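# Seat a slotted clip in the groove under a pin head

## Task

Push the slotted clip fully home into the groove just below the pin's head. A spring presses a cup upward against that head so that it covers the groove. Throughout the whole episode the right_gripper's thumb_mcp goal is capped at +89.9 degrees (its hard stop is +109 degrees): any larger goal acts as +89.9 degrees, and hand_goal reports that value.

## Robot and tools

Robot: two arms, left_arm and right_arm. right_arm carries a right hand and left_arm its mirror-image left hand. Each hand has index, middle and ring fingers plus a thumb, driven by sixteen motors. Base poses in the scene frame: left_arm at (+0.045, +0.467, +0.048) m, quat_wxyz (+1.000, 0, 0, -0.013); right_arm at (+0.068, -0.459, +0.048) m, quat_wxyz (+1.000, 0, 0, +0.005).

Frames. The scene frame has its origin on the table top, halfway between the nominal bases. +z is up, +x points out over the table, and left_arm sits on the +y side. Fixed cameras and the table use the scene frame. Hand poses, velocities, targets and wrist-camera poses are given in each arm's own base frame. Offsets also use that arm's base axes, and rotations turn about the Hand target position.

Hand point axes (right hand): +z runs along the straight fingers toward the tips, +x runs across the palm away from the thumb, and +y points out of the palm face (the face is at y = -0.062 m). Straight fingertips reach about z = +0.122 m. On the left hand, +x points toward the thumb instead. A rigid mast at the wrist, at x +0.05 to +0.10 and z -0.16 to -0.11, can strike objects.

execute_actions(actions, cameras). actions is a list of actions. Each action is a list of 1 to 15 rows, one row per 1/30 s step; a short action repeats its last row until all 15 steps are used. Every row holds 48 numbers in [-1, 1], covering both arms even if only one moves:
- left_arm dx, dy, dz, rx, ry, rz
- 16 left hand motor goals
- left current_limit, speed
- then the same 24 numbers for right_arm.
The pose numbers are an offset from that arm's Hand target as it stood when the action began, not from the previous row. 1.0 equals 0.6 m or 180 degrees. rx, ry, rz together form one rotation vector. Sending the same offset again moves the arm further. Six zeros re-request the current Hand target.

Motor order: index_mcp, index_abd, index_pip, index_dip, middle_mcp, middle_abd, middle_pip, middle_dip, ring_mcp, ring_abd, ring_pip, ring_dip, thumb_cmc, thumb_axl, thumb_mcp, thumb_ipl. Each is an absolute goal, scaled linearly between its two stops. Moving toward -1 bends a finger toward the palm.
- _mcp: -18 to +128 degrees, straight at +0.75.
- _pip: straight at +0.58.
- _dip: straight at +0.70.
- _abd: straight at 0.
- thumb_cmc: -20 to +120 degrees, straight at +0.71. Toward -1 it brings the thumb in front of the palm.
- thumb_axl: straight at +0.68.
- thumb_mcp: -69 to +109 degrees, straight at +0.23.
- thumb_ipl: straight at +0.17.
A zero is a real goal, not 'no change'. To leave a hand alone, send back its hand_goal, hand_current_limit and hand_speed.

current_limit maps -1 to +1 onto 0 to 550 mA, with a floor of 11 mA. speed sets the motor rate to (speed + 1) / 2 of 8.5 rad/s. At the start these are +0.4 and -0.6. Both settings persist until changed.

move(target, speed, blend, stop_force, zero, blocking, cameras). target is either one 48-number row or a list of up to 15 rows. The pose numbers in every row are offsets from the current Hand target, not from the previous row. The path is straight and does not avoid obstacles. The whole move lasts at least 0.5 s and at most 10 s.
- speed: m/s, 0.002 to 3.6, default 0.25. Rotation is limited to twice that value in rad/s.
- blend: corner rounding in metres; 0 means stop at each target.
- stop_force: 3 to 120 N, one value for both arms. It ends an arm's path when its wrist sensor feels that much push against the motion. Do not rely on it while the hand rotates. Omit it when backing away from a contact.
- zero: whether the force sensor is re-zeroed first.
- blocking=false: returns after about 0.5 s while the move continues. It cannot be combined with stop_force.
The result adds a 'move:' line saying how the move ended (done, off_target, moving, held, fault) and which limits acted (paced = pose clipped, held = steps withheld). Done means at rest within 3 mm and 2 degrees of the target; it says nothing about contact.

Other tools:
- wait(seconds, 0 to 10).
- stop(): brakes a running move.
- zoom_image(camera, region [x0, y0, x1, y1] in pixels, at most 504 by 504): works on the latest image from one of cam_head_left, cam_head_right, cam_high (896x504), cam_left_wrist or cam_right_wrist (672x504).
- zero_wrist_force(arm).
- finished_scene(scene): takes the current scene's number. Call it only once the clip stays seated with the hands off.

Results:
- 'Hand target': the last commanded pose after clipping.
- end_effector_position and quaternion.
- Joint positions and torques.
- Wrist force and Wrist torque, in the end effector's axes, plus a peak line.
- hand_goal, hand_measured, hand_current_ma and hand_state (moving, goal, blocked, overload), all in motor order.
The hand often settles short of its target. Send the remaining distance as an offset. Printed positions can be off by a few cm.

Hazards:
- The controller clips commanded orientation to within 32 degrees of the measured orientation per step.
- The arms are stiff. Pushing even slightly past a firm contact risks a fault stop: a 10 s stop if the net force reaches about 150 N (±25), or if contact torque exceeds the joint limits (133 N m for the big joints, 24.9 N m for the wrist joints).
- A motor drawing 495 mA or more for 5 s shuts down for 10 s, so avoid long hard squeezes.
- Hot motors give a MOTOR HOT line and, at 85 °C, a long braking stop.
- Keep the arms and hands apart. Arm-to-arm presses or hits can fail the task.
- Do not let parts drop, fly or leave the table, and do not release a part that is still moving.
- Steer paths around an arm's own base.
- Approach contacts slowly.

Each tool is called after "Request:" as name(argument=value, ...) on one line, values as JSON.

## Session

Request:
execute_actions(actions=[])

Scene clock: 0.00 s.
left_arm: end_effector_position=(+1.0328, -0.1604, +0.2922) hand_goal=(+0.754, +0.000, +0.576, +0.696, +0.754, +0.000, +0.576, +0.696, +0.754, +0.000, +0.576, +0.696, +0.714, +0.678, +0.226, +0.168) hand_measured=(+0.754, +0.000, +0.576, +0.696, +0.754, +0.000, +0.576, +0.696, +0.754, +0.000, +0.576, +0.696, +0.714, +0.678, +0.226, +0.168) hand_current_ma=(+0, +0, +0, +0, +0, +0, +0, +0, +0, +0, +0, +0, +0, +0, +0, +0) hand_state=(goal, goal, goal, goal, goal, goal, goal, goal, goal, goal, goal, goal, goal, goal, goal, goal) hand_current_limit=0.40 hand_speed=-0.60 end_effector_quat_wxyz=(+0.200, +0.694, +0.635, +0.274) | right_arm: end_effector_position=(+0.4476, +0.3068, +0.1530) hand_goal=(+0.754, +0.000, +0.576, +0.696, +0.754, +0.000, +0.576, +0.696, +0.754, +0.000, +0.576, +0.696, +0.714, +0.678, +0.226, +0.168) hand_measured=(+0.754, +0.000, +0.576, +0.696, +0.754, +0.000, +0.576, +0.696, +0.754, +0.000, +0.576, +0.696, +0.714, +0.678, +0.226, +0.168) hand_current_ma=(+0, +0, +0, +0, +0, +0, +0, +0, +0, +0, +0, +0, +0, +0, +0, +0) hand_state=(goal, goal, goal, goal, goal, goal, goal, goal, goal, goal, goal, goal, goal, goal, goal, goal) hand_current_limit=0.40 hand_speed=-0.60 end_effector_quat_wxyz=(-0.304, +0.469, +0.806, -0.193)
Joint positions: left_arm=[3.074 -2.596 -0.63 -0.801 1.685 0.062] | right_arm=[0.276 -1.216 1.511 -1.144 -1.411 -0.301]
Joint velocities: within noise
Joint torques (N m): no reading
Wrist force (N): no reading
Wrist torque (N m): no reading
Wrist force, peak (N): no reading
Hand target: left_arm +1.0328, -0.1604, +0.2922; +0.200, +0.694, +0.635, +0.274 | right_arm +0.4476, +0.3068, +0.1530; -0.304, +0.469, +0.806, -0.193

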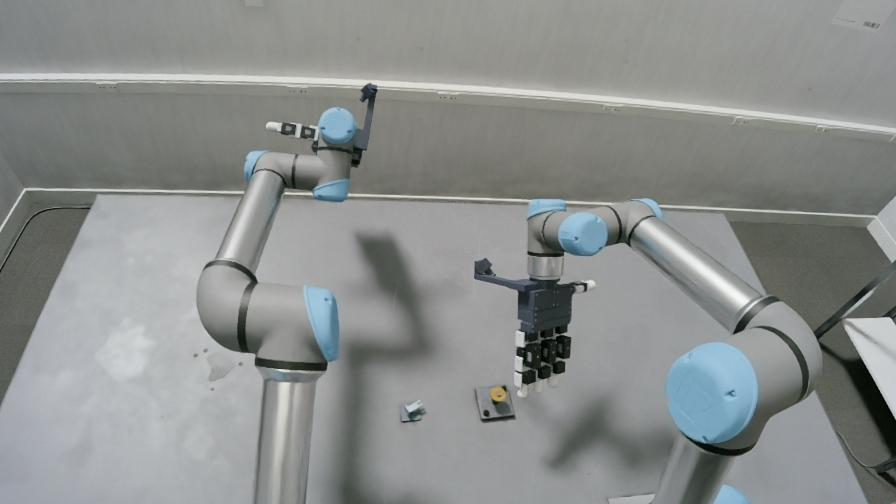

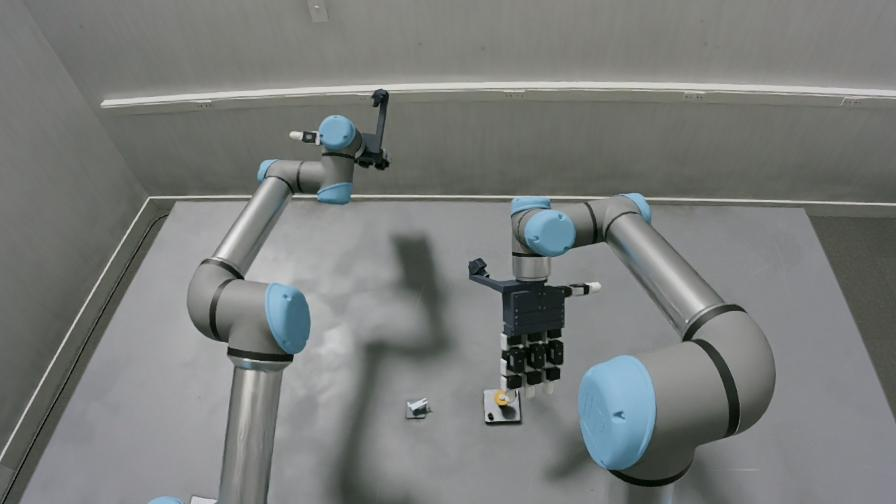

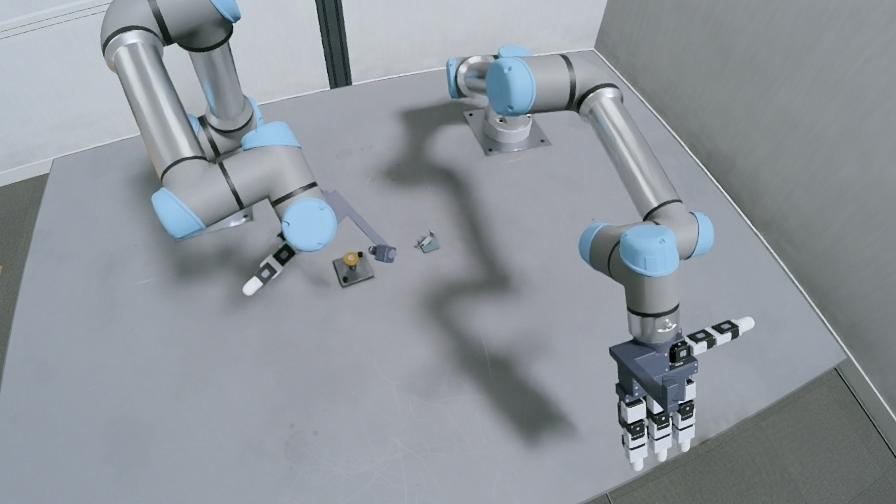

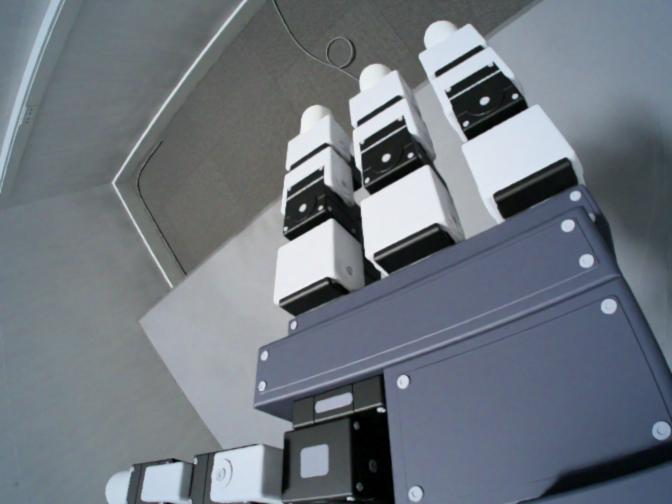

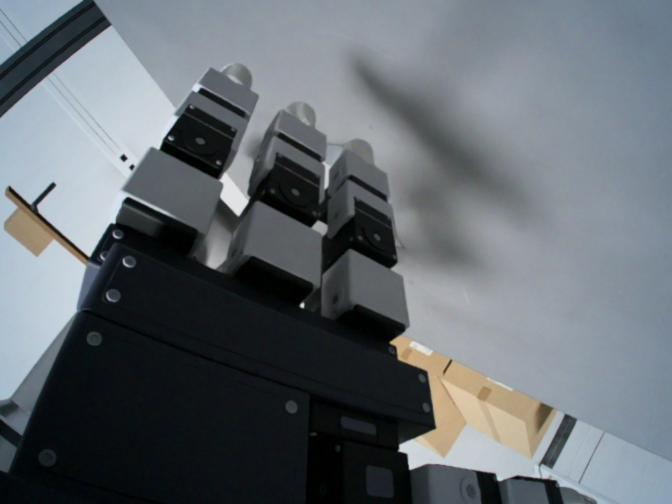

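Request:
zoom_image(camera="cam_head_left", region=[380, 370, 540, 450])

Request:
zoom_image(camera="cam_head_right", region=[380, 370, 540, 450])

Request:
zoom_image(camera="cam_high", region=[320, 210, 460, 300])

Scaled by 3.150.

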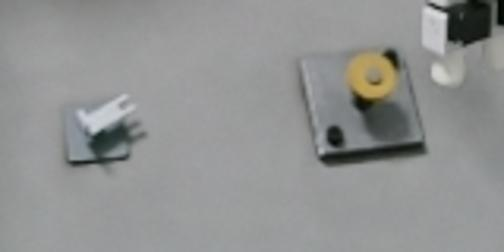

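Scaled by 3.150.

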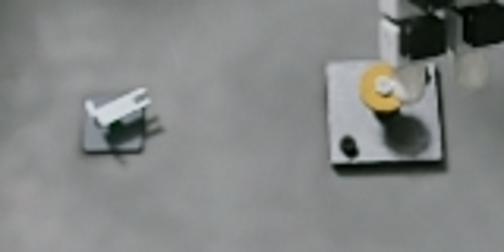

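Scaled by 3.600.

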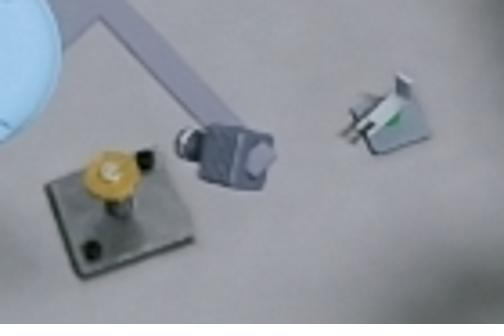

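Request:
move(target=[0,0,0,0,0,0,0.754,0,0.576,0.696,0.754,0,0.576,0.696,0.754,0,0.576,0.696,0.714,0.678,0.226,0.168,0.4,-0.6,-0.068,0.237,0.033,0,0,-0.356,0.754,0,0.576,0.696,0.754,0,0.576,0.696,0.754,0,0.576,0.696,0.714,0.678,0.226,0.168,0.4,-0.6], cameras=["all"])

Scene clock: 87.73 s.
left_arm: end_effector_position=(+1.0328, -0.1604, +0.2922) hand_goal=(+0.754, +0.000, +0.576, +0.696, +0.754, +0.000, +0.576, +0.696, +0.754, +0.000, +0.576, +0.696, +0.714, +0.678, +0.226, +0.168) hand_measured=(+0.756, +0.000, +0.576, +0.696, +0.756, +0.000, +0.576, +0.696, +0.756, +0.000, +0.576, +0.696, +0.718, +0.678, +0.224, +0.168) hand_current_ma=(+10, +0, +2, +0, +10, +0, +2, +0, +9, +0, +2, +0, +11, -3, -5, -1) hand_state=(goal, goal, goal, goal, goal, goal, goal, goal, goal, goal, goal, goal, goal, goal, goal, goal) hand_current_limit=0.40 hand_speed=-0.60 end_effector_quat_wxyz=(+0.200, +0.694, +0.635, +0.274) | right_arm: end_effector_position=(+0.4068, +0.4490, +0.1728) hand_goal=(+0.754, +0.000, +0.576, +0.696, +0.754, +0.000, +0.576, +0.696, +0.754, +0.000, +0.576, +0.696, +0.714, +0.678, +0.226, +0.168) hand_measured=(+0.750, +0.000, +0.576, +0.696, +0.750, +0.000, +0.576, +0.696, +0.750, +0.000, +0.576, +0.696, +0.710, +0.678, +0.224, +0.168) hand_current_ma=(-1, +0, +0, +0, -1, +0, +0, +0, -1, +0, +0, +0, -1, +0, +0, +0) hand_state=(goal, goal, goal, goal, goal, goal, goal, goal, goal, goal, goal, goal, goal, goal, goal, goal) hand_current_limit=0.40 hand_speed=-0.60 end_effector_quat_wxyz=(-0.360, +0.826, +0.435, -0.002)
Joint positions: left_arm=[3.074 -2.596 -0.63 -0.801 1.685 0.062] | right_arm=[0.455 -1.345 1.802 -1.996 -0.835 1.044]
Joint torques (N m): left_arm=[1.14 63.63 26.73 2.99 0.2 -0.19] | right_arm=[11.36 -42.55 -7.52 -4.94 -0.52 1.33]
Wrist force (N): left_arm=[0.0 0.0 -0.2] | right_arm=[0.6 0.2 -0.1]
Wrist torque (N m): left_arm=[0.02 0.00 0.00] | right_arm=[0.07 -0.10 -0.09]
Wrist force, peak (N): left_arm=[0.3 -0.8 -0.5] | right_arm=[0.7 0.2 0.0]
Hand target: left_arm +1.0328, -0.1604, +0.2922; +0.200, +0.694, +0.635, +0.274 | right_arm +0.4068, +0.4490, +0.1728; -0.360, +0.826, +0.435, -0.002
Off the commanded pose: left_arm 0.000 m, 0 deg | right_arm 0.000 m, 0 deg.
move: done

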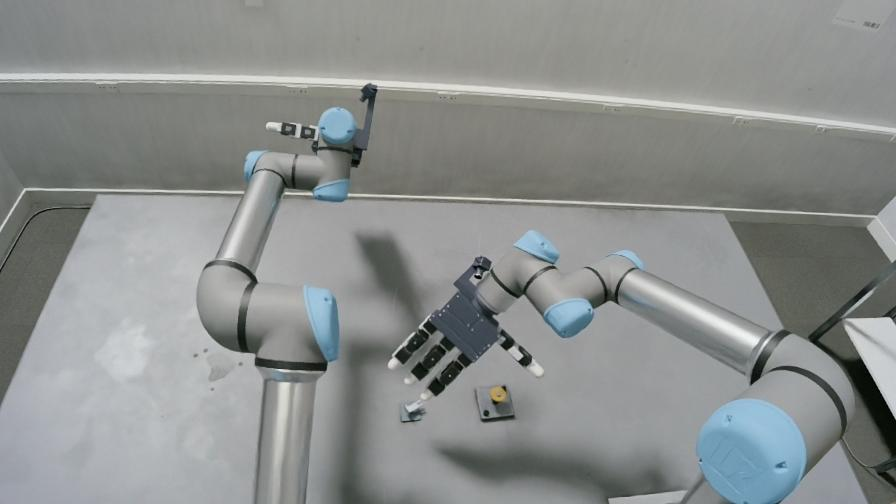

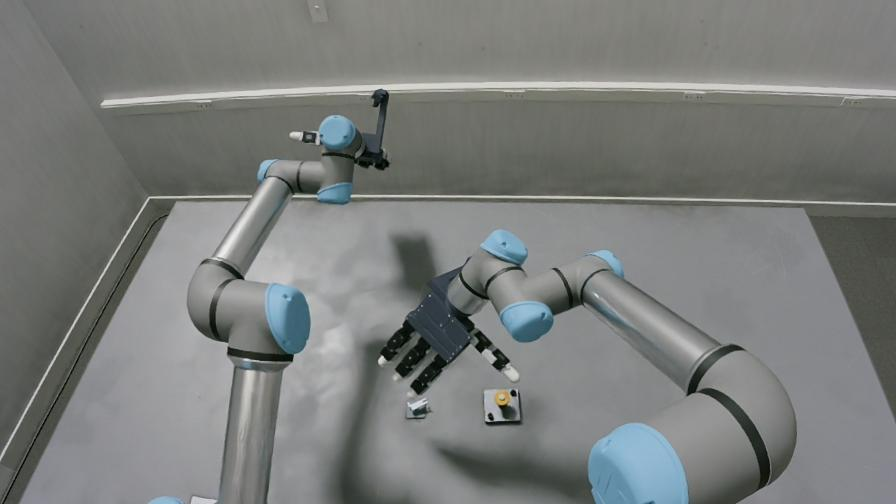

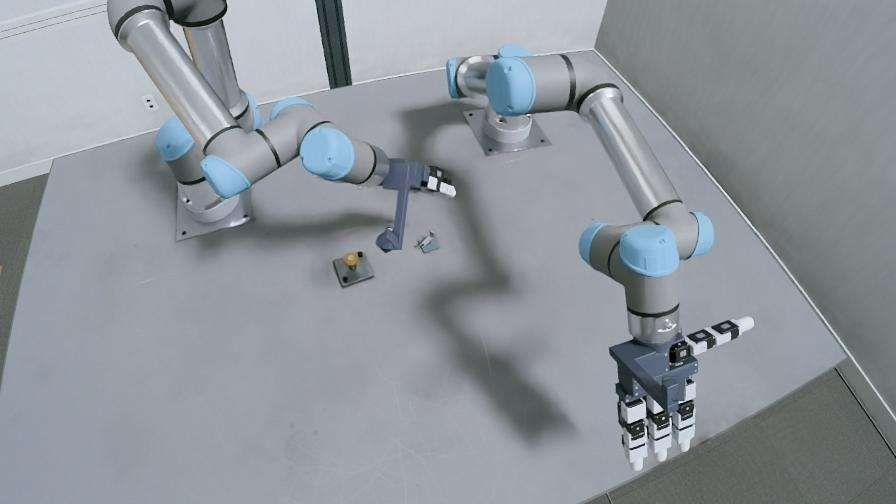

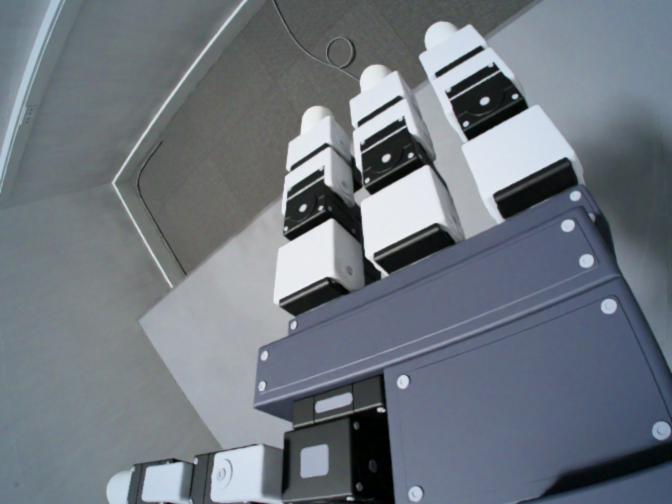

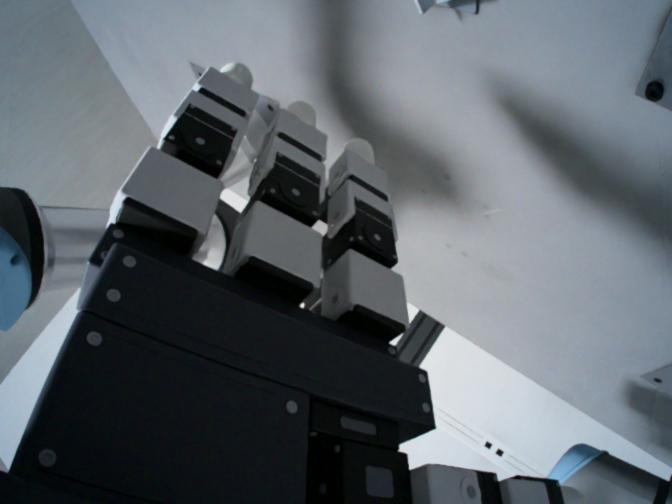

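Request:
move(target=[0,0,0,0,0,0,0.754,0,0.576,0.696,0.754,0,0.576,0.696,0.754,0,0.576,0.696,0.714,0.678,0.226,0.168,0.4,-0.6,0.0,0.05,-0.03,0,-0.11,0,0.754,0,0.576,0.696,0.754,0,0.576,0.696,0.754,0,0.576,0.696,0.714,0.678,0.226,0.168,0.4,-0.6], cameras=["cam_right_wrist"])

Request:
zoom_image(camera="cam_right_wrist", region=[380, 0, 672, 220])

Scene clock: 105.13 s.
left_arm: end_effector_position=(+1.0328, -0.1604, +0.2922) hand_goal=(+0.754, +0.000, +0.576, +0.696, +0.754, +0.000, +0.576, +0.696, +0.754, +0.000, +0.576, +0.696, +0.714, +0.678, +0.226, +0.168) hand_measured=(+0.756, +0.000, +0.576, +0.696, +0.756, +0.000, +0.576, +0.696, +0.756, +0.000, +0.576, +0.696, +0.718, +0.678, +0.224, +0.168) hand_current_ma=(+10, +0, +2, +0, +10, +0, +2, +0, +9, +0, +2, +0, +11, -3, -5, -1) hand_state=(goal, goal, goal, goal, goal, goal, goal, goal, goal, goal, goal, goal, goal, goal, goal, goal) hand_current_limit=0.40 hand_speed=-0.60 end_effector_quat_wxyz=(+0.200, +0.694, +0.635, +0.274) | right_arm: end_effector_position=(+0.4068, +0.4790, +0.1548) hand_goal=(+0.754, +0.000, +0.576, +0.696, +0.754, +0.000, +0.576, +0.696, +0.754, +0.000, +0.576, +0.696, +0.714, +0.678, +0.226, +0.168) hand_measured=(+0.750, +0.000, +0.576, +0.696, +0.750, +0.000, +0.576, +0.696, +0.750, +0.000, +0.576, +0.696, +0.710, +0.678, +0.224, +0.168) hand_current_ma=(-1, +0, +0, +0, -1, +0, +0, +0, -1, +0, +0, +0, -1, +0, +0, +0) hand_state=(goal, goal, goal, goal, goal, goal, goal, goal, goal, goal, goal, goal, goal, goal, goal, goal) hand_current_limit=0.40 hand_speed=-0.60 end_effector_quat_wxyz=(-0.280, +0.814, +0.490, +0.140)
Joint positions: left_arm=[3.074 -2.596 -0.63 -0.801 1.685 0.062] | right_arm=[0.578 -1.336 1.967 -2.542 -1.022 1.162]
Joint torques (N m): left_arm=[1.97 63.03 26.68 3 0.05 -0.01] | right_arm=[11.68 -21.62 -6.21 -5.02 -0.7 1.35]
Wrist force (N): left_arm=[0.0 -0.5 -0.1] | right_arm=[-0.6 -0.2 0.5]
Wrist torque (N m): left_arm=[-0.06 0.00 0.01] | right_arm=[0.02 0.01 -0.20]
Wrist force, peak (N): left_arm=[0.3 -0.9 0.0] | right_arm=[0.5 0.6 -0.6]
Hand target: left_arm +1.0328, -0.1604, +0.2922; +0.200, +0.694, +0.635, +0.274 | right_arm +0.4068, +0.4790, +0.1548; -0.280, +0.814, +0.490, +0.140
Off the commanded pose: left_arm 0.000 m, 0 deg | right_arm 0.000 m, 0 deg.
move: done
Images, in order (width x height): cam_right_wrist 672x504.

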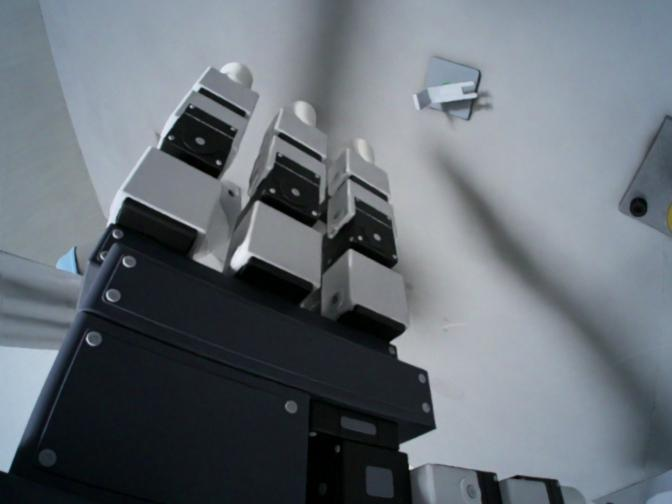

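Scaled by 1.726 from the camera's 672x504 image, which has a finer 960x720 frame.

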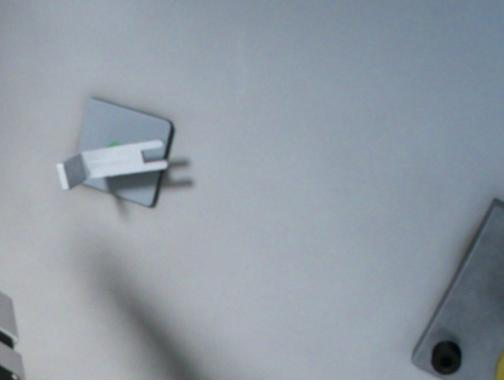

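Request:
move(target=[0,0,0,0,0,0,0.754,0,0.576,0.696,0.754,0,0.576,0.696,0.754,0,0.576,0.696,0.714,0.678,0.226,0.168,0.4,-0.6,0.0,-0.17,-0.04,0,0,0,0.754,0,0.576,0.696,0.754,0,0.576,0.696,0.754,0,0.576,0.696,0.714,0.678,0.226,0.168,0.4,-0.6], cameras=["all"])

Request:
zoom_image(camera="cam_right_wrist", region=[450, 80, 672, 260])

Request:
zoom_image(camera="cam_right_wrist", region=[300, 0, 460, 120])

Scene clock: 124.13 s.
left_arm: end_effector_position=(+1.0328, -0.1604, +0.2922) hand_goal=(+0.754, +0.000, +0.576, +0.696, +0.754, +0.000, +0.576, +0.696, +0.754, +0.000, +0.576, +0.696, +0.714, +0.678, +0.226, +0.168) hand_measured=(+0.756, +0.000, +0.576, +0.696, +0.756, +0.000, +0.576, +0.696, +0.756, +0.000, +0.576, +0.696, +0.718, +0.678, +0.224, +0.168) hand_current_ma=(+10, +0, +2, +0, +10, +0, +2, +0, +9, +0, +2, +0, +11, -3, -5, -1) hand_state=(goal, goal, goal, goal, goal, goal, goal, goal, goal, goal, goal, goal, goal, goal, goal, goal) hand_current_limit=0.40 hand_speed=-0.60 end_effector_quat_wxyz=(+0.200, +0.694, +0.635, +0.274) | right_arm: end_effector_position=(+0.4068, +0.3770, +0.1308) hand_goal=(+0.754, +0.000, +0.576, +0.696, +0.754, +0.000, +0.576, +0.696, +0.754, +0.000, +0.576, +0.696, +0.714, +0.678, +0.226, +0.168) hand_measured=(+0.750, +0.000, +0.576, +0.696, +0.750, +0.000, +0.576, +0.696, +0.750, +0.000, +0.576, +0.696, +0.710, +0.678, +0.224, +0.168) hand_current_ma=(-1, +0, +0, +0, -1, +0, +0, +0, -1, +0, +0, +0, -1, +0, +0, +0) hand_state=(goal, goal, goal, goal, goal, goal, goal, goal, goal, goal, goal, goal, goal, goal, goal, goal) hand_current_limit=0.40 hand_speed=-0.60 end_effector_quat_wxyz=(-0.280, +0.814, +0.490, +0.140)
Joint positions: left_arm=[3.074 -2.596 -0.63 -0.801 1.685 0.062] | right_arm=[0.387 -1.477 2.18 -2.495 -0.968 0.942]
Joint torques (N m): left_arm=[1.89 64.02 26.77 2.97 0.13 -0.1] | right_arm=[-12.25 -33.41 -5.01 -0.23 2.79 -1.32]
Wrist force (N): left_arm=[0.3 -0.3 -0.3] | right_arm=[-0.1 -0.4 0.5]
Wrist torque (N m): left_arm=[-0.02 -0.03 0.03] | right_arm=[-0.01 -0.07 -0.02]
Wrist force, peak (N): left_arm=[0.5 -0.7 0.0] | right_arm=[0.4 -1.2 1.0]
Hand target: left_arm +1.0328, -0.1604, +0.2922; +0.200, +0.694, +0.635, +0.274 | right_arm +0.4068, +0.3770, +0.1308; -0.280, +0.814, +0.490, +0.140
Off the commanded pose: left_arm 0.000 m, 0 deg | right_arm 0.000 m, 0 deg.
move: done

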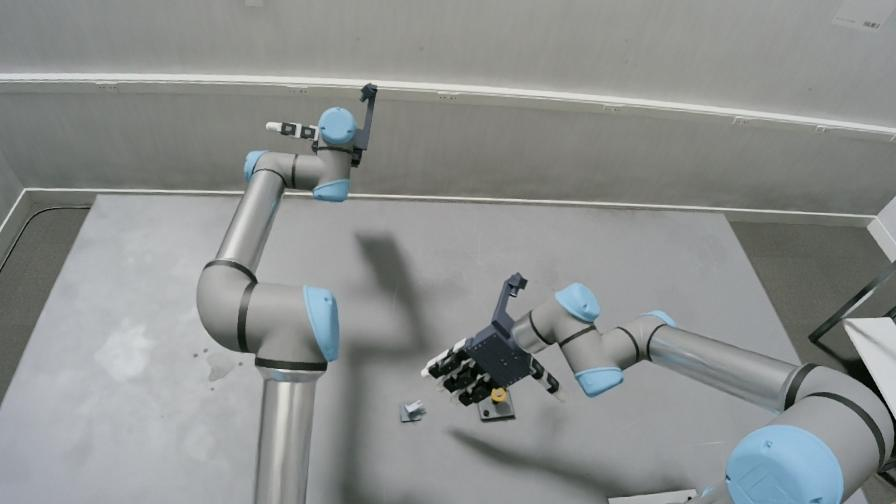

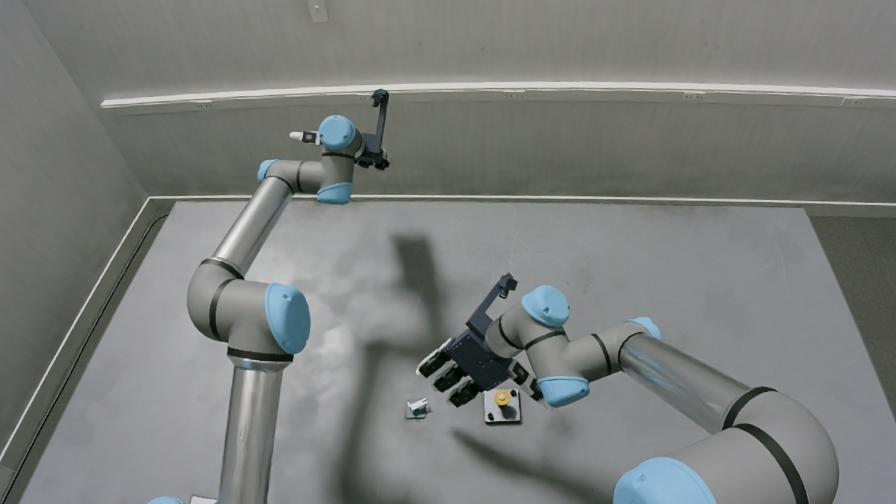

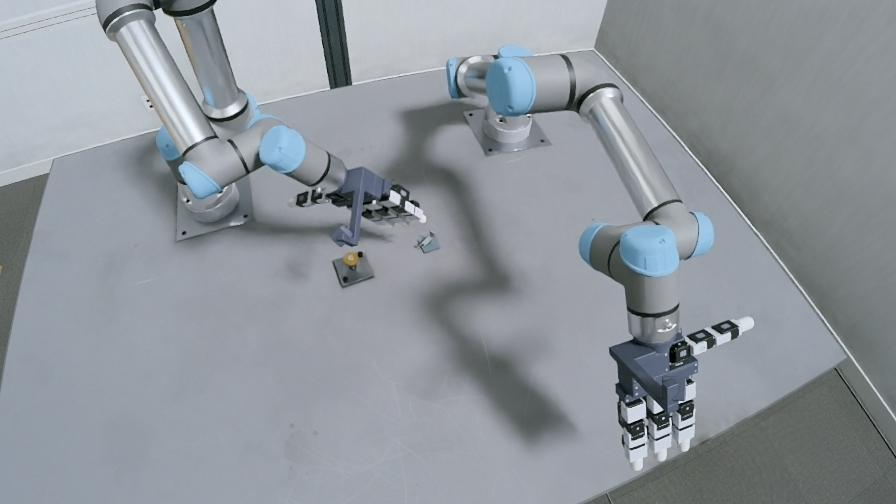

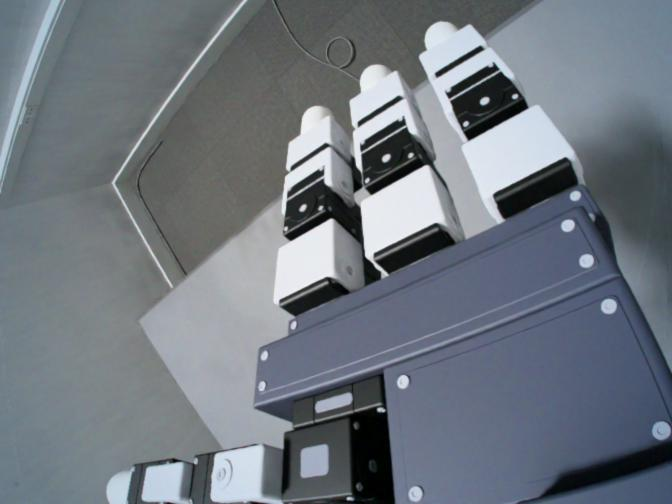

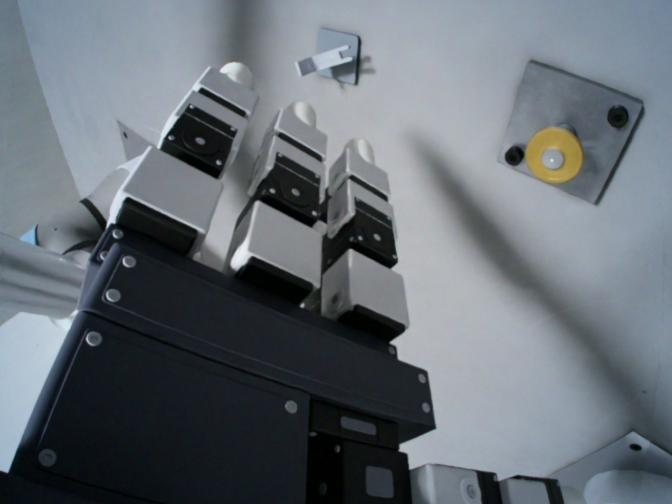

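Scaled by 2.270 from the camera's 672x504 image, which has a finer 960x720 frame.

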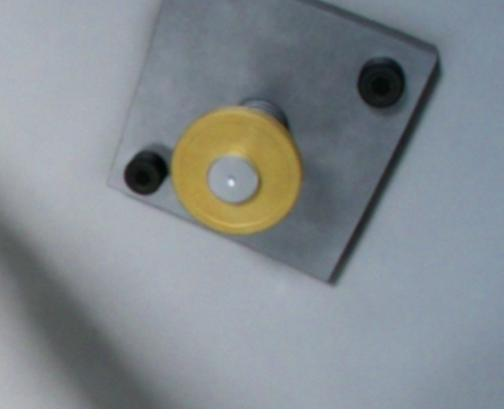

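Scaled by 3.150 from the camera's 672x504 image, which has a finer 960x720 frame.

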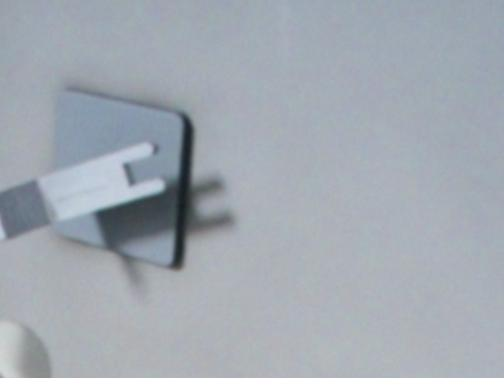

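Request:
move(target=[-0.58,-0.12,0.08,-0.0264,-0.0049,-0.147,0.754,0,0.576,0.696,0.754,0,0.576,0.696,0.754,0,0.576,0.696,0.714,0.678,0.226,0.168,0.4,-0.6,0.0,0,0,0,0,0,0.754,0,0.576,0.696,0.754,0,0.576,0.696,0.754,0,0.576,0.696,0.714,0.678,0.226,0.168,0.4,-0.6], cameras=["cam_head_left"])

Scene clock: 223.87 s.
left_arm: end_effector_position=(+0.6849, -0.2324, +0.3402) hand_goal=(+0.754, +0.000, +0.576, +0.696, +0.754, +0.000, +0.576, +0.696, +0.754, +0.000, +0.576, +0.696, +0.714, +0.678, +0.226, +0.168) hand_measured=(+0.758, +0.000, +0.576, +0.696, +0.758, +0.000, +0.576, +0.696, +0.758, +0.000, +0.576, +0.696, +0.718, +0.678, +0.224, +0.168) hand_current_ma=(+13, +0, +2, +0, +13, +0, +2, +0, +13, +0, +2, +0, +14, -3, -6, -1) hand_state=(goal, goal, goal, goal, goal, goal, goal, goal, goal, goal, goal, goal, goal, goal, goal, goal) hand_current_limit=0.40 hand_speed=-0.60 end_effector_quat_wxyz=(+0.291, +0.810, +0.468, +0.200) | right_arm: end_effector_position=(+0.4068, +0.3770, +0.1308) hand_goal=(+0.754, +0.000, +0.576, +0.696, +0.754, +0.000, +0.576, +0.696, +0.754, +0.000, +0.576, +0.696, +0.714, +0.678, +0.226, +0.168) hand_measured=(+0.750, +0.000, +0.576, +0.696, +0.750, +0.000, +0.576, +0.696, +0.750, +0.000, +0.576, +0.696, +0.710, +0.678, +0.224, +0.168) hand_current_ma=(-1, +0, +0, +0, -1, +0, +0, +0, -1, +0, +0, +0, -1, +0, +0, +0) hand_state=(goal, goal, goal, goal, goal, goal, goal, goal, goal, goal, goal, goal, goal, goal, goal, goal) hand_current_limit=0.40 hand_speed=-0.60 end_effector_quat_wxyz=(-0.280, +0.814, +0.490, +0.140)
Joint positions: left_arm=[3.099 -1.73 -1.915 -0.386 1.31 0.388] | right_arm=[0.387 -1.477 2.18 -2.495 -0.968 0.942]
Joint torques (N m): left_arm=[8.87 36.55 10.33 1.55 -2.08 2.1] | right_arm=[-10.69 -34.76 -5.84 -0.19 2.88 -1.23]
Wrist force (N): left_arm=[-0.1 -1.0 0.1] | right_arm=[0.1 -0.3 0.4]
Wrist torque (N m): left_arm=[-0.15 -0.03 -0.01] | right_arm=[0.00 -0.10 -0.01]
Wrist force, peak (N): left_arm=[-1.1 -2.0 -1.1] | right_arm=[-0.3 -0.9 0.3]
Hand target: left_arm +0.6848, -0.2324, +0.3402; +0.291, +0.810, +0.468, +0.200 | right_arm +0.4068, +0.3770, +0.1308; -0.280, +0.814, +0.490, +0.140
Off the commanded pose: left_arm 0.000 m, 0 deg | right_arm 0.000 m, 0 deg.
move: done
Images, in order (width x height): cam_head_left 896x504.

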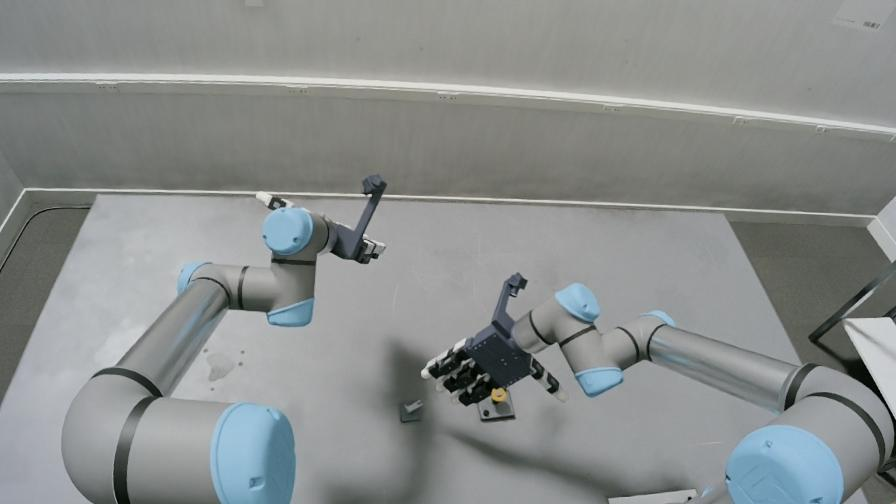

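Request:
move(target=[-0.592,-0.158,-0.175,-0.0264,-0.0049,-0.147,0.754,0,0.576,0.696,0.754,0,0.576,0.696,0.754,0,0.576,0.696,0.714,0.678,0.226,0.168,0.4,-0.6,0.0,0,0,0,0,0,0.754,0,0.576,0.696,0.754,0,0.576,0.696,0.754,0,0.576,0.696,0.714,0.678,0.226,0.168,0.4,-0.6], cameras=["all"])

Scene clock: 230.60 s.
left_arm: end_effector_position=(+0.3296, -0.3272, +0.2352) hand_goal=(+0.754, +0.000, +0.576, +0.696, +0.754, +0.000, +0.576, +0.696, +0.754, +0.000, +0.576, +0.696, +0.714, +0.678, +0.226, +0.168) hand_measured=(+0.758, +0.000, +0.576, +0.696, +0.758, +0.000, +0.576, +0.696, +0.758, +0.000, +0.576, +0.696, +0.718, +0.678, +0.224, +0.168) hand_current_ma=(+15, +0, +2, +0, +15, +0, +2, +0, +15, +0, +2, +0, +16, -3, -6, -1) hand_state=(goal, goal, goal, goal, goal, goal, goal, goal, goal, goal, goal, goal, goal, goal, goal, goal) hand_current_limit=0.40 hand_speed=-0.60 end_effector_quat_wxyz=(+0.365, +0.882, +0.276, +0.115) | right_arm: end_effector_position=(+0.4068, +0.3770, +0.1308) hand_goal=(+0.754, +0.000, +0.576, +0.696, +0.754, +0.000, +0.576, +0.696, +0.754, +0.000, +0.576, +0.696, +0.714, +0.678, +0.226, +0.168) hand_measured=(+0.750, +0.000, +0.576, +0.696, +0.750, +0.000, +0.576, +0.696, +0.750, +0.000, +0.576, +0.696, +0.710, +0.678, +0.224, +0.168) hand_current_ma=(-1, +0, +0, +0, -1, +0, +0, +0, -1, +0, +0, +0, -1, +0, +0, +0) hand_state=(goal, goal, goal, goal, goal, goal, goal, goal, goal, goal, goal, goal, goal, goal, goal, goal) hand_current_limit=0.40 hand_speed=-0.60 end_effector_quat_wxyz=(-0.280, +0.814, +0.490, +0.140)
Joint positions: left_arm=[3.016 -1.182 -2.734 -0.206 1.018 0.666] | right_arm=[0.387 -1.477 2.18 -2.495 -0.968 0.942]
Joint torques (N m): left_arm=[9.2 7.77 5.47 1.45 -2.44 2.22] | right_arm=[-11.63 -34.35 -7.38 -0.18 2.8 -1.04]
Wrist force (N): left_arm=[-0.4 -0.6 -0.2] | right_arm=[-0.3 -0.4 0.2]
Wrist torque (N m): left_arm=[-0.07 0.00 -0.01] | right_arm=[0.02 -0.04 -0.03]
Wrist force, peak (N): left_arm=[-1.4 -1.4 -0.3] | right_arm=[-0.1 -1.0 0.4]
Hand target: left_arm +0.3296, -0.3272, +0.2352; +0.365, +0.882, +0.276, +0.115 | right_arm +0.4068, +0.3770, +0.1308; -0.280, +0.814, +0.490, +0.140
Off the commanded pose: left_arm 0.000 m, 0 deg | right_arm 0.000 m, 0 deg.
move: done

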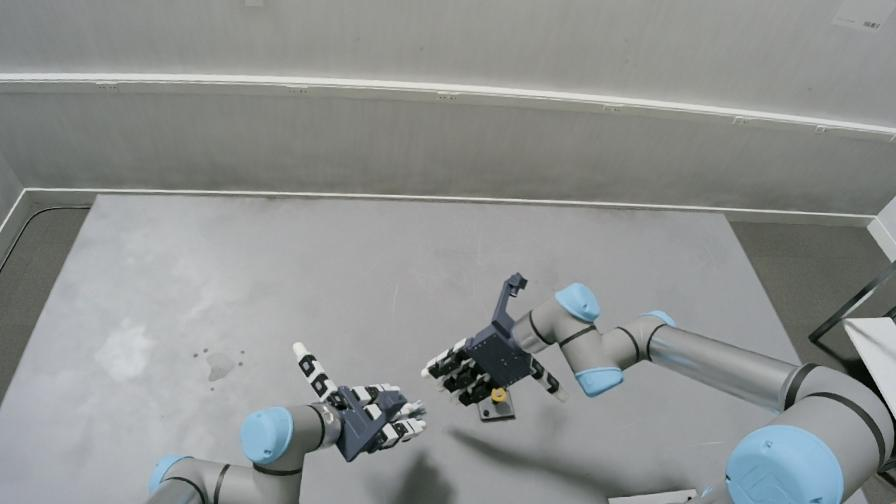

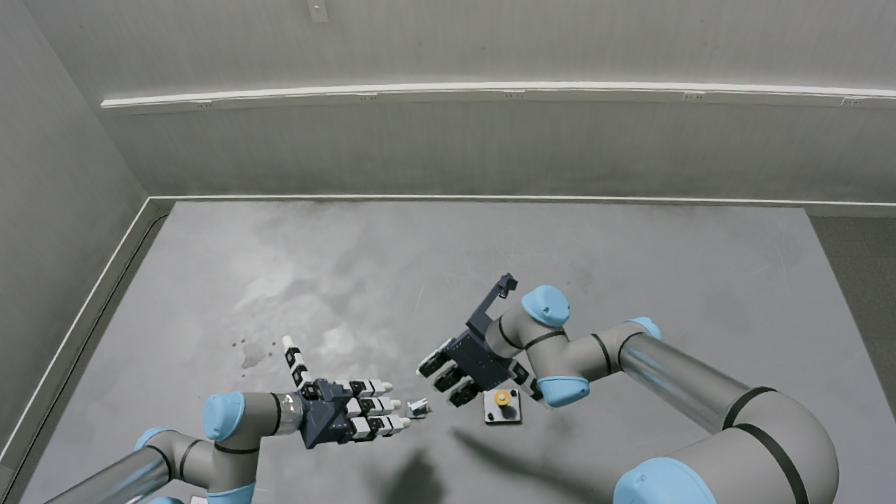

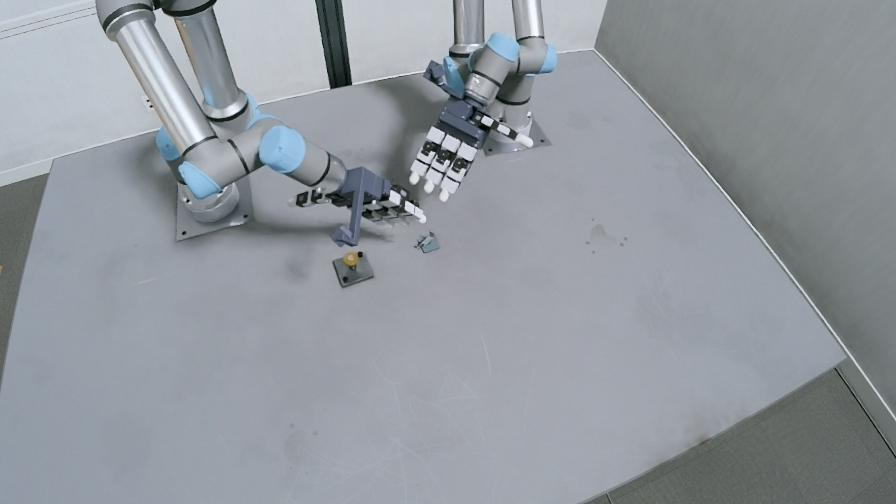

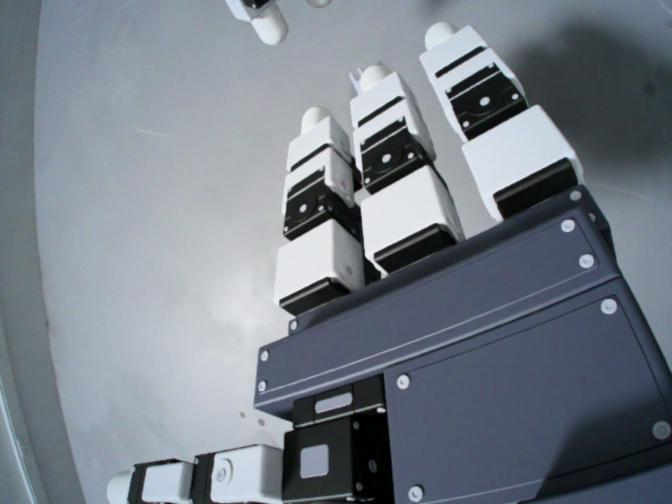

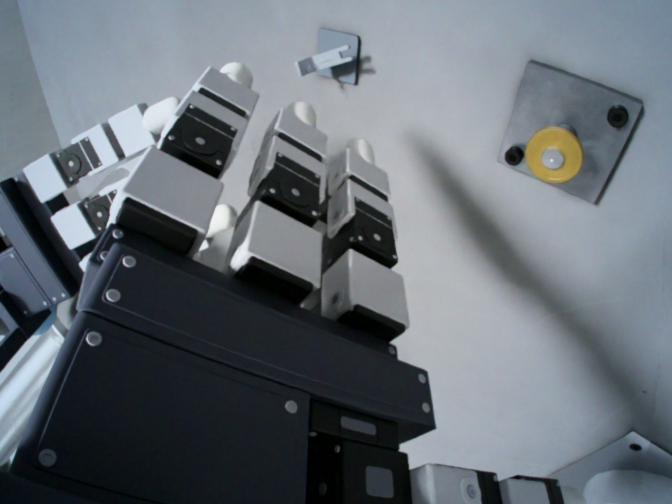

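Request:
move(target=[-0.12,-0.08,0,0,0,0,0.754,0,0.576,0.696,0.754,0,0.576,0.696,0.754,0,0.576,0.696,0.714,0.678,0.226,0.168,0.4,-0.6,0.0,0,0,0,0,0,0.754,0,0.576,0.696,0.754,0,0.576,0.696,0.754,0,0.576,0.696,0.714,0.678,0.226,0.168,0.4,-0.6], cameras=["cam_left_wrist","cam_head_left","cam_head_right"])

Request:
zoom_image(camera="cam_left_wrist", region=[200, 0, 380, 135])

Request:
zoom_image(camera="cam_head_left", region=[350, 380, 450, 440])

Scene clock: 236.97 s.
left_arm: end_effector_position=(+0.2576, -0.3751, +0.2352) hand_goal=(+0.754, +0.000, +0.576, +0.696, +0.754, +0.000, +0.576, +0.696, +0.754, +0.000, +0.576, +0.696, +0.714, +0.678, +0.226, +0.168) hand_measured=(+0.758, +0.000, +0.576, +0.696, +0.758, +0.000, +0.576, +0.696, +0.758, +0.000, +0.576, +0.696, +0.718, +0.678, +0.224, +0.168) hand_current_ma=(+16, +0, +2, +0, +16, +0, +2, +0, +16, +0, +2, +0, +16, -3, -6, -1) hand_state=(goal, goal, goal, goal, goal, goal, goal, goal, goal, goal, goal, goal, goal, goal, goal, goal) hand_current_limit=0.40 hand_speed=-0.60 end_effector_quat_wxyz=(+0.365, +0.882, +0.276, +0.115) | right_arm: end_effector_position=(+0.4068, +0.3770, +0.1308) hand_goal=(+0.754, +0.000, +0.576, +0.696, +0.754, +0.000, +0.576, +0.696, +0.754, +0.000, +0.576, +0.696, +0.714, +0.678, +0.226, +0.168) hand_measured=(+0.750, +0.000, +0.576, +0.696, +0.750, +0.000, +0.576, +0.696, +0.750, +0.000, +0.576, +0.696, +0.710, +0.678, +0.224, +0.168) hand_current_ma=(-1, +0, +0, +0, -1, +0, +0, +0, -1, +0, +0, +0, -1, +0, +0, +0) hand_state=(goal, goal, goal, goal, goal, goal, goal, goal, goal, goal, goal, goal, goal, goal, goal, goal) hand_current_limit=0.40 hand_speed=-0.60 end_effector_quat_wxyz=(-0.280, +0.814, +0.490, +0.140)
Joint positions: left_arm=[2.676 -1.219 -2.756 -0.016 1.228 0.367] | right_arm=[0.387 -1.477 2.18 -2.495 -0.968 0.942]
Joint torques (N m): left_arm=[-6.9 -4.04 32.68 4.25 1.47 -2.5] | right_arm=[-10.79 -34.96 -7.54 -0.12 2.79 -1.07]
Wrist force (N): left_arm=[-0.1 -0.7 -0.1] | right_arm=[-0.4 -0.5 0.4]
Wrist torque (N m): left_arm=[-0.12 -0.01 0.07] | right_arm=[-0.01 -0.04 -0.04]
Wrist force, peak (N): left_arm=[-1.5 -0.6 0.0] | right_arm=[-0.6 -0.8 0.8]
Hand target: left_arm +0.2576, -0.3752, +0.2352; +0.365, +0.882, +0.276, +0.115 | right_arm +0.4068, +0.3770, +0.1308; -0.280, +0.814, +0.490, +0.140
Off the commanded pose: left_arm 0.000 m, 0 deg | right_arm 0.000 m, 0 deg.
move: done
Images, in order (width x height): cam_head_left 896x504, cam_head_right 896x504, cam_left_wrist 672x504.

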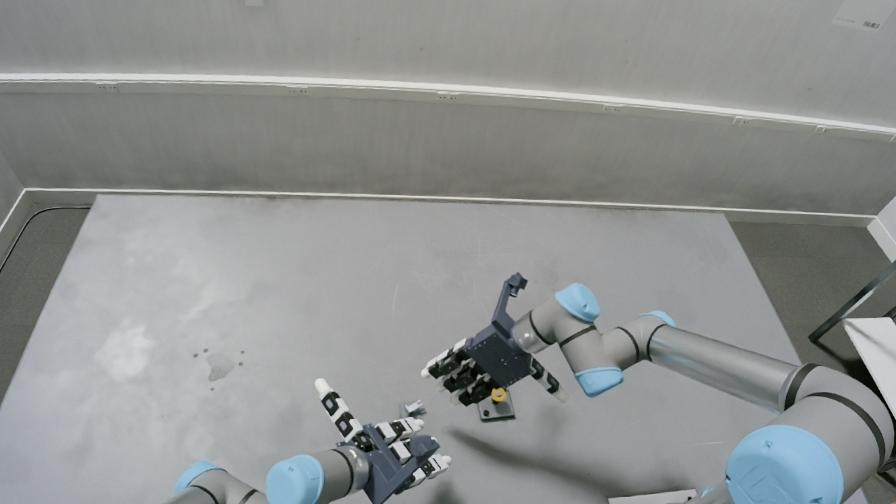

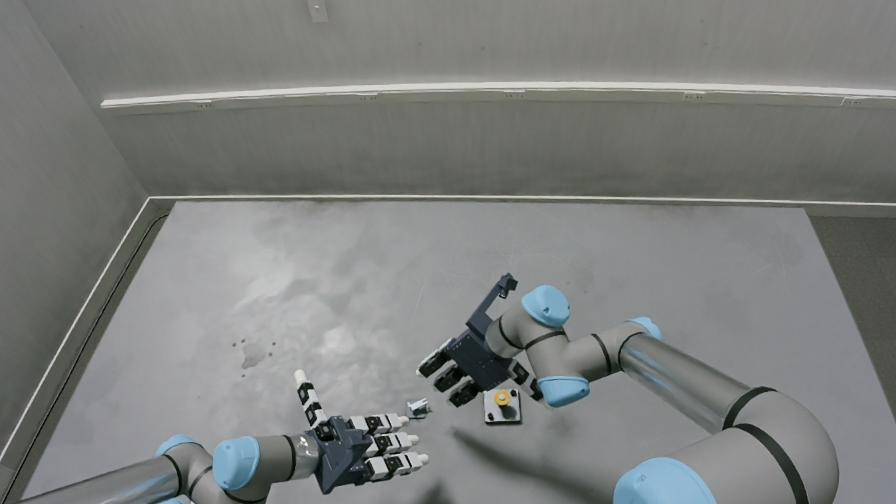

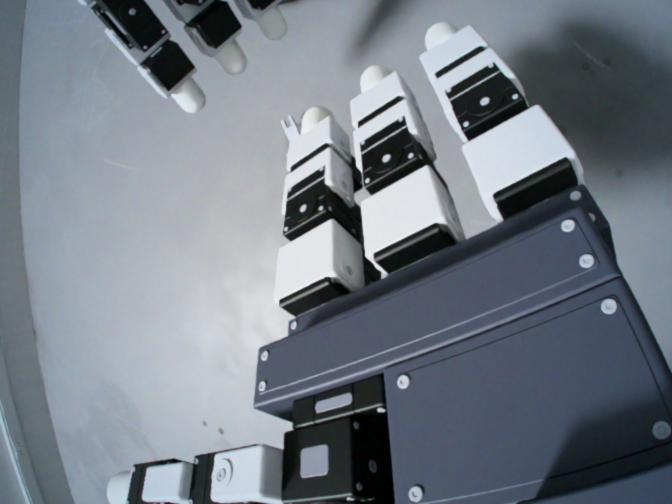

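Scaled by 2.800 from the camera's 672x504 image, which has a finer 960x720 frame.

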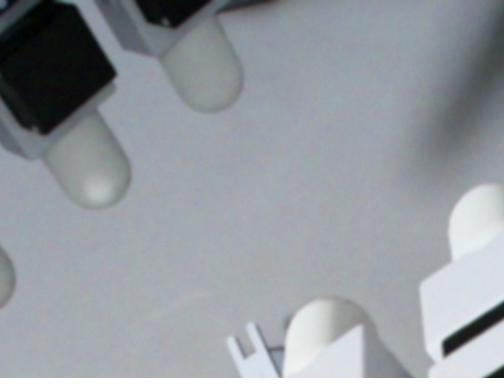

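Scaled by 5.040.

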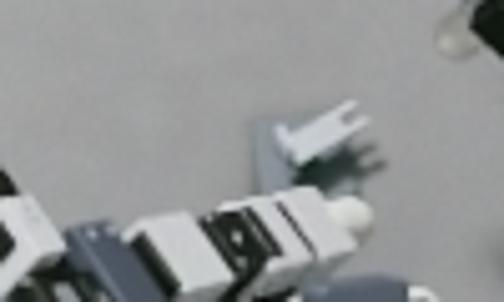

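Request:
move(target=[-0.08,-0.055,0,0,0,0,0.754,0,0.576,0.696,0.754,0,0.576,0.696,0.754,0,0.576,0.696,0.714,0.678,0.226,0.168,0.4,-0.6,0.0,0,0,0,0,0,0.754,0,0.576,0.696,0.754,0,0.576,0.696,0.754,0,0.576,0.696,0.714,0.678,0.226,0.168,0.4,-0.6], cameras=["cam_left_wrist"])

Request:
zoom_image(camera="cam_left_wrist", region=[180, 50, 340, 170])

Scene clock: 242.23 s.
left_arm: end_effector_position=(+0.2096, -0.4081, +0.2352) hand_goal=(+0.754, +0.000, +0.576, +0.696, +0.754, +0.000, +0.576, +0.696, +0.754, +0.000, +0.576, +0.696, +0.714, +0.678, +0.226, +0.168) hand_measured=(+0.758, +0.000, +0.576, +0.696, +0.758, +0.000, +0.576, +0.696, +0.758, +0.000, +0.576, +0.696, +0.718, +0.678, +0.224, +0.168) hand_current_ma=(+16, +0, +2, +0, +16, +0, +2, +0, +16, +0, +2, +0, +16, -3, -6, -1) hand_state=(goal, goal, goal, goal, goal, goal, goal, goal, goal, goal, goal, goal, goal, goal, goal, goal) hand_current_limit=0.40 hand_speed=-0.60 end_effector_quat_wxyz=(+0.365, +0.882, +0.276, +0.115) | right_arm: end_effector_position=(+0.4068, +0.3770, +0.1308) hand_goal=(+0.754, +0.000, +0.576, +0.696, +0.754, +0.000, +0.576, +0.696, +0.754, +0.000, +0.576, +0.696, +0.714, +0.678, +0.226, +0.168) hand_measured=(+0.750, +0.000, +0.576, +0.696, +0.750, +0.000, +0.576, +0.696, +0.750, +0.000, +0.576, +0.696, +0.710, +0.678, +0.224, +0.168) hand_current_ma=(-1, +0, +0, +0, -1, +0, +0, +0, -1, +0, +0, +0, -1, +0, +0, +0) hand_state=(goal, goal, goal, goal, goal, goal, goal, goal, goal, goal, goal, goal, goal, goal, goal, goal) hand_current_limit=0.40 hand_speed=-0.60 end_effector_quat_wxyz=(-0.280, +0.814, +0.490, +0.140)
Joint positions: left_arm=[2.403 -1.311 -2.725 0.097 1.414 0.161] | right_arm=[0.387 -1.477 2.18 -2.495 -0.968 0.942]
Joint torques (N m): left_arm=[-5.57 -0.74 30.86 4.31 1.47 -2.54] | right_arm=[-11.22 -34.22 -8.54 -0.2 2.82 -0.94]
Wrist force (N): left_arm=[-0.1 -0.6 0.0] | right_arm=[0.0 -0.6 0.5]
Wrist torque (N m): left_arm=[-0.08 -0.03 0.08] | right_arm=[-0.03 -0.09 -0.02]
Wrist force, peak (N): left_arm=[-0.5 -1.1 -0.6] | right_arm=[-0.3 -0.6 0.9]
Hand target: left_arm +0.2096, -0.4082, +0.2352; +0.365, +0.882, +0.276, +0.115 | right_arm +0.4068, +0.3770, +0.1308; -0.280, +0.814, +0.490, +0.140
Off the commanded pose: left_arm 0.000 m, 0 deg | right_arm 0.000 m, 0 deg.
move: done
Images, in order (width x height): cam_left_wrist 672x504.

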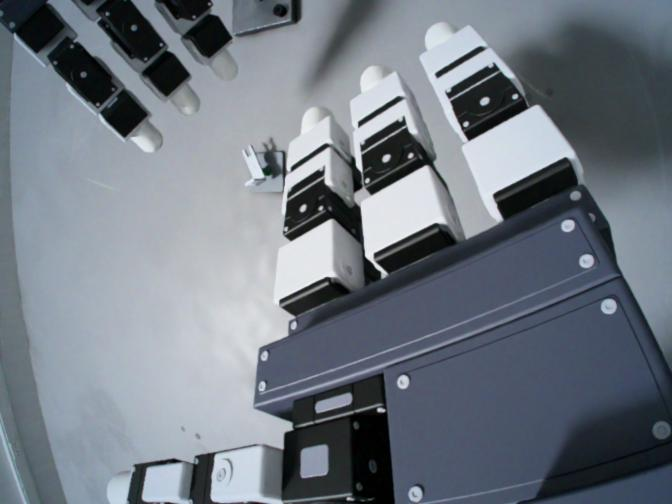

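Scaled by 3.150 from the camera's 672x504 image, which has a finer 960x720 frame.

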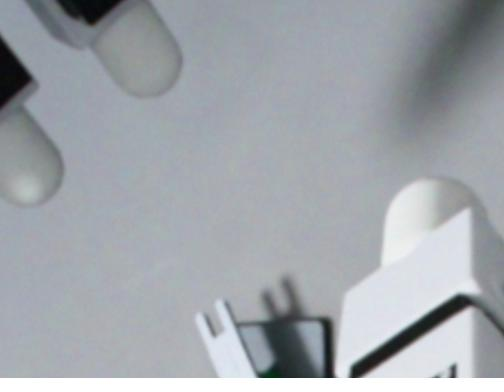

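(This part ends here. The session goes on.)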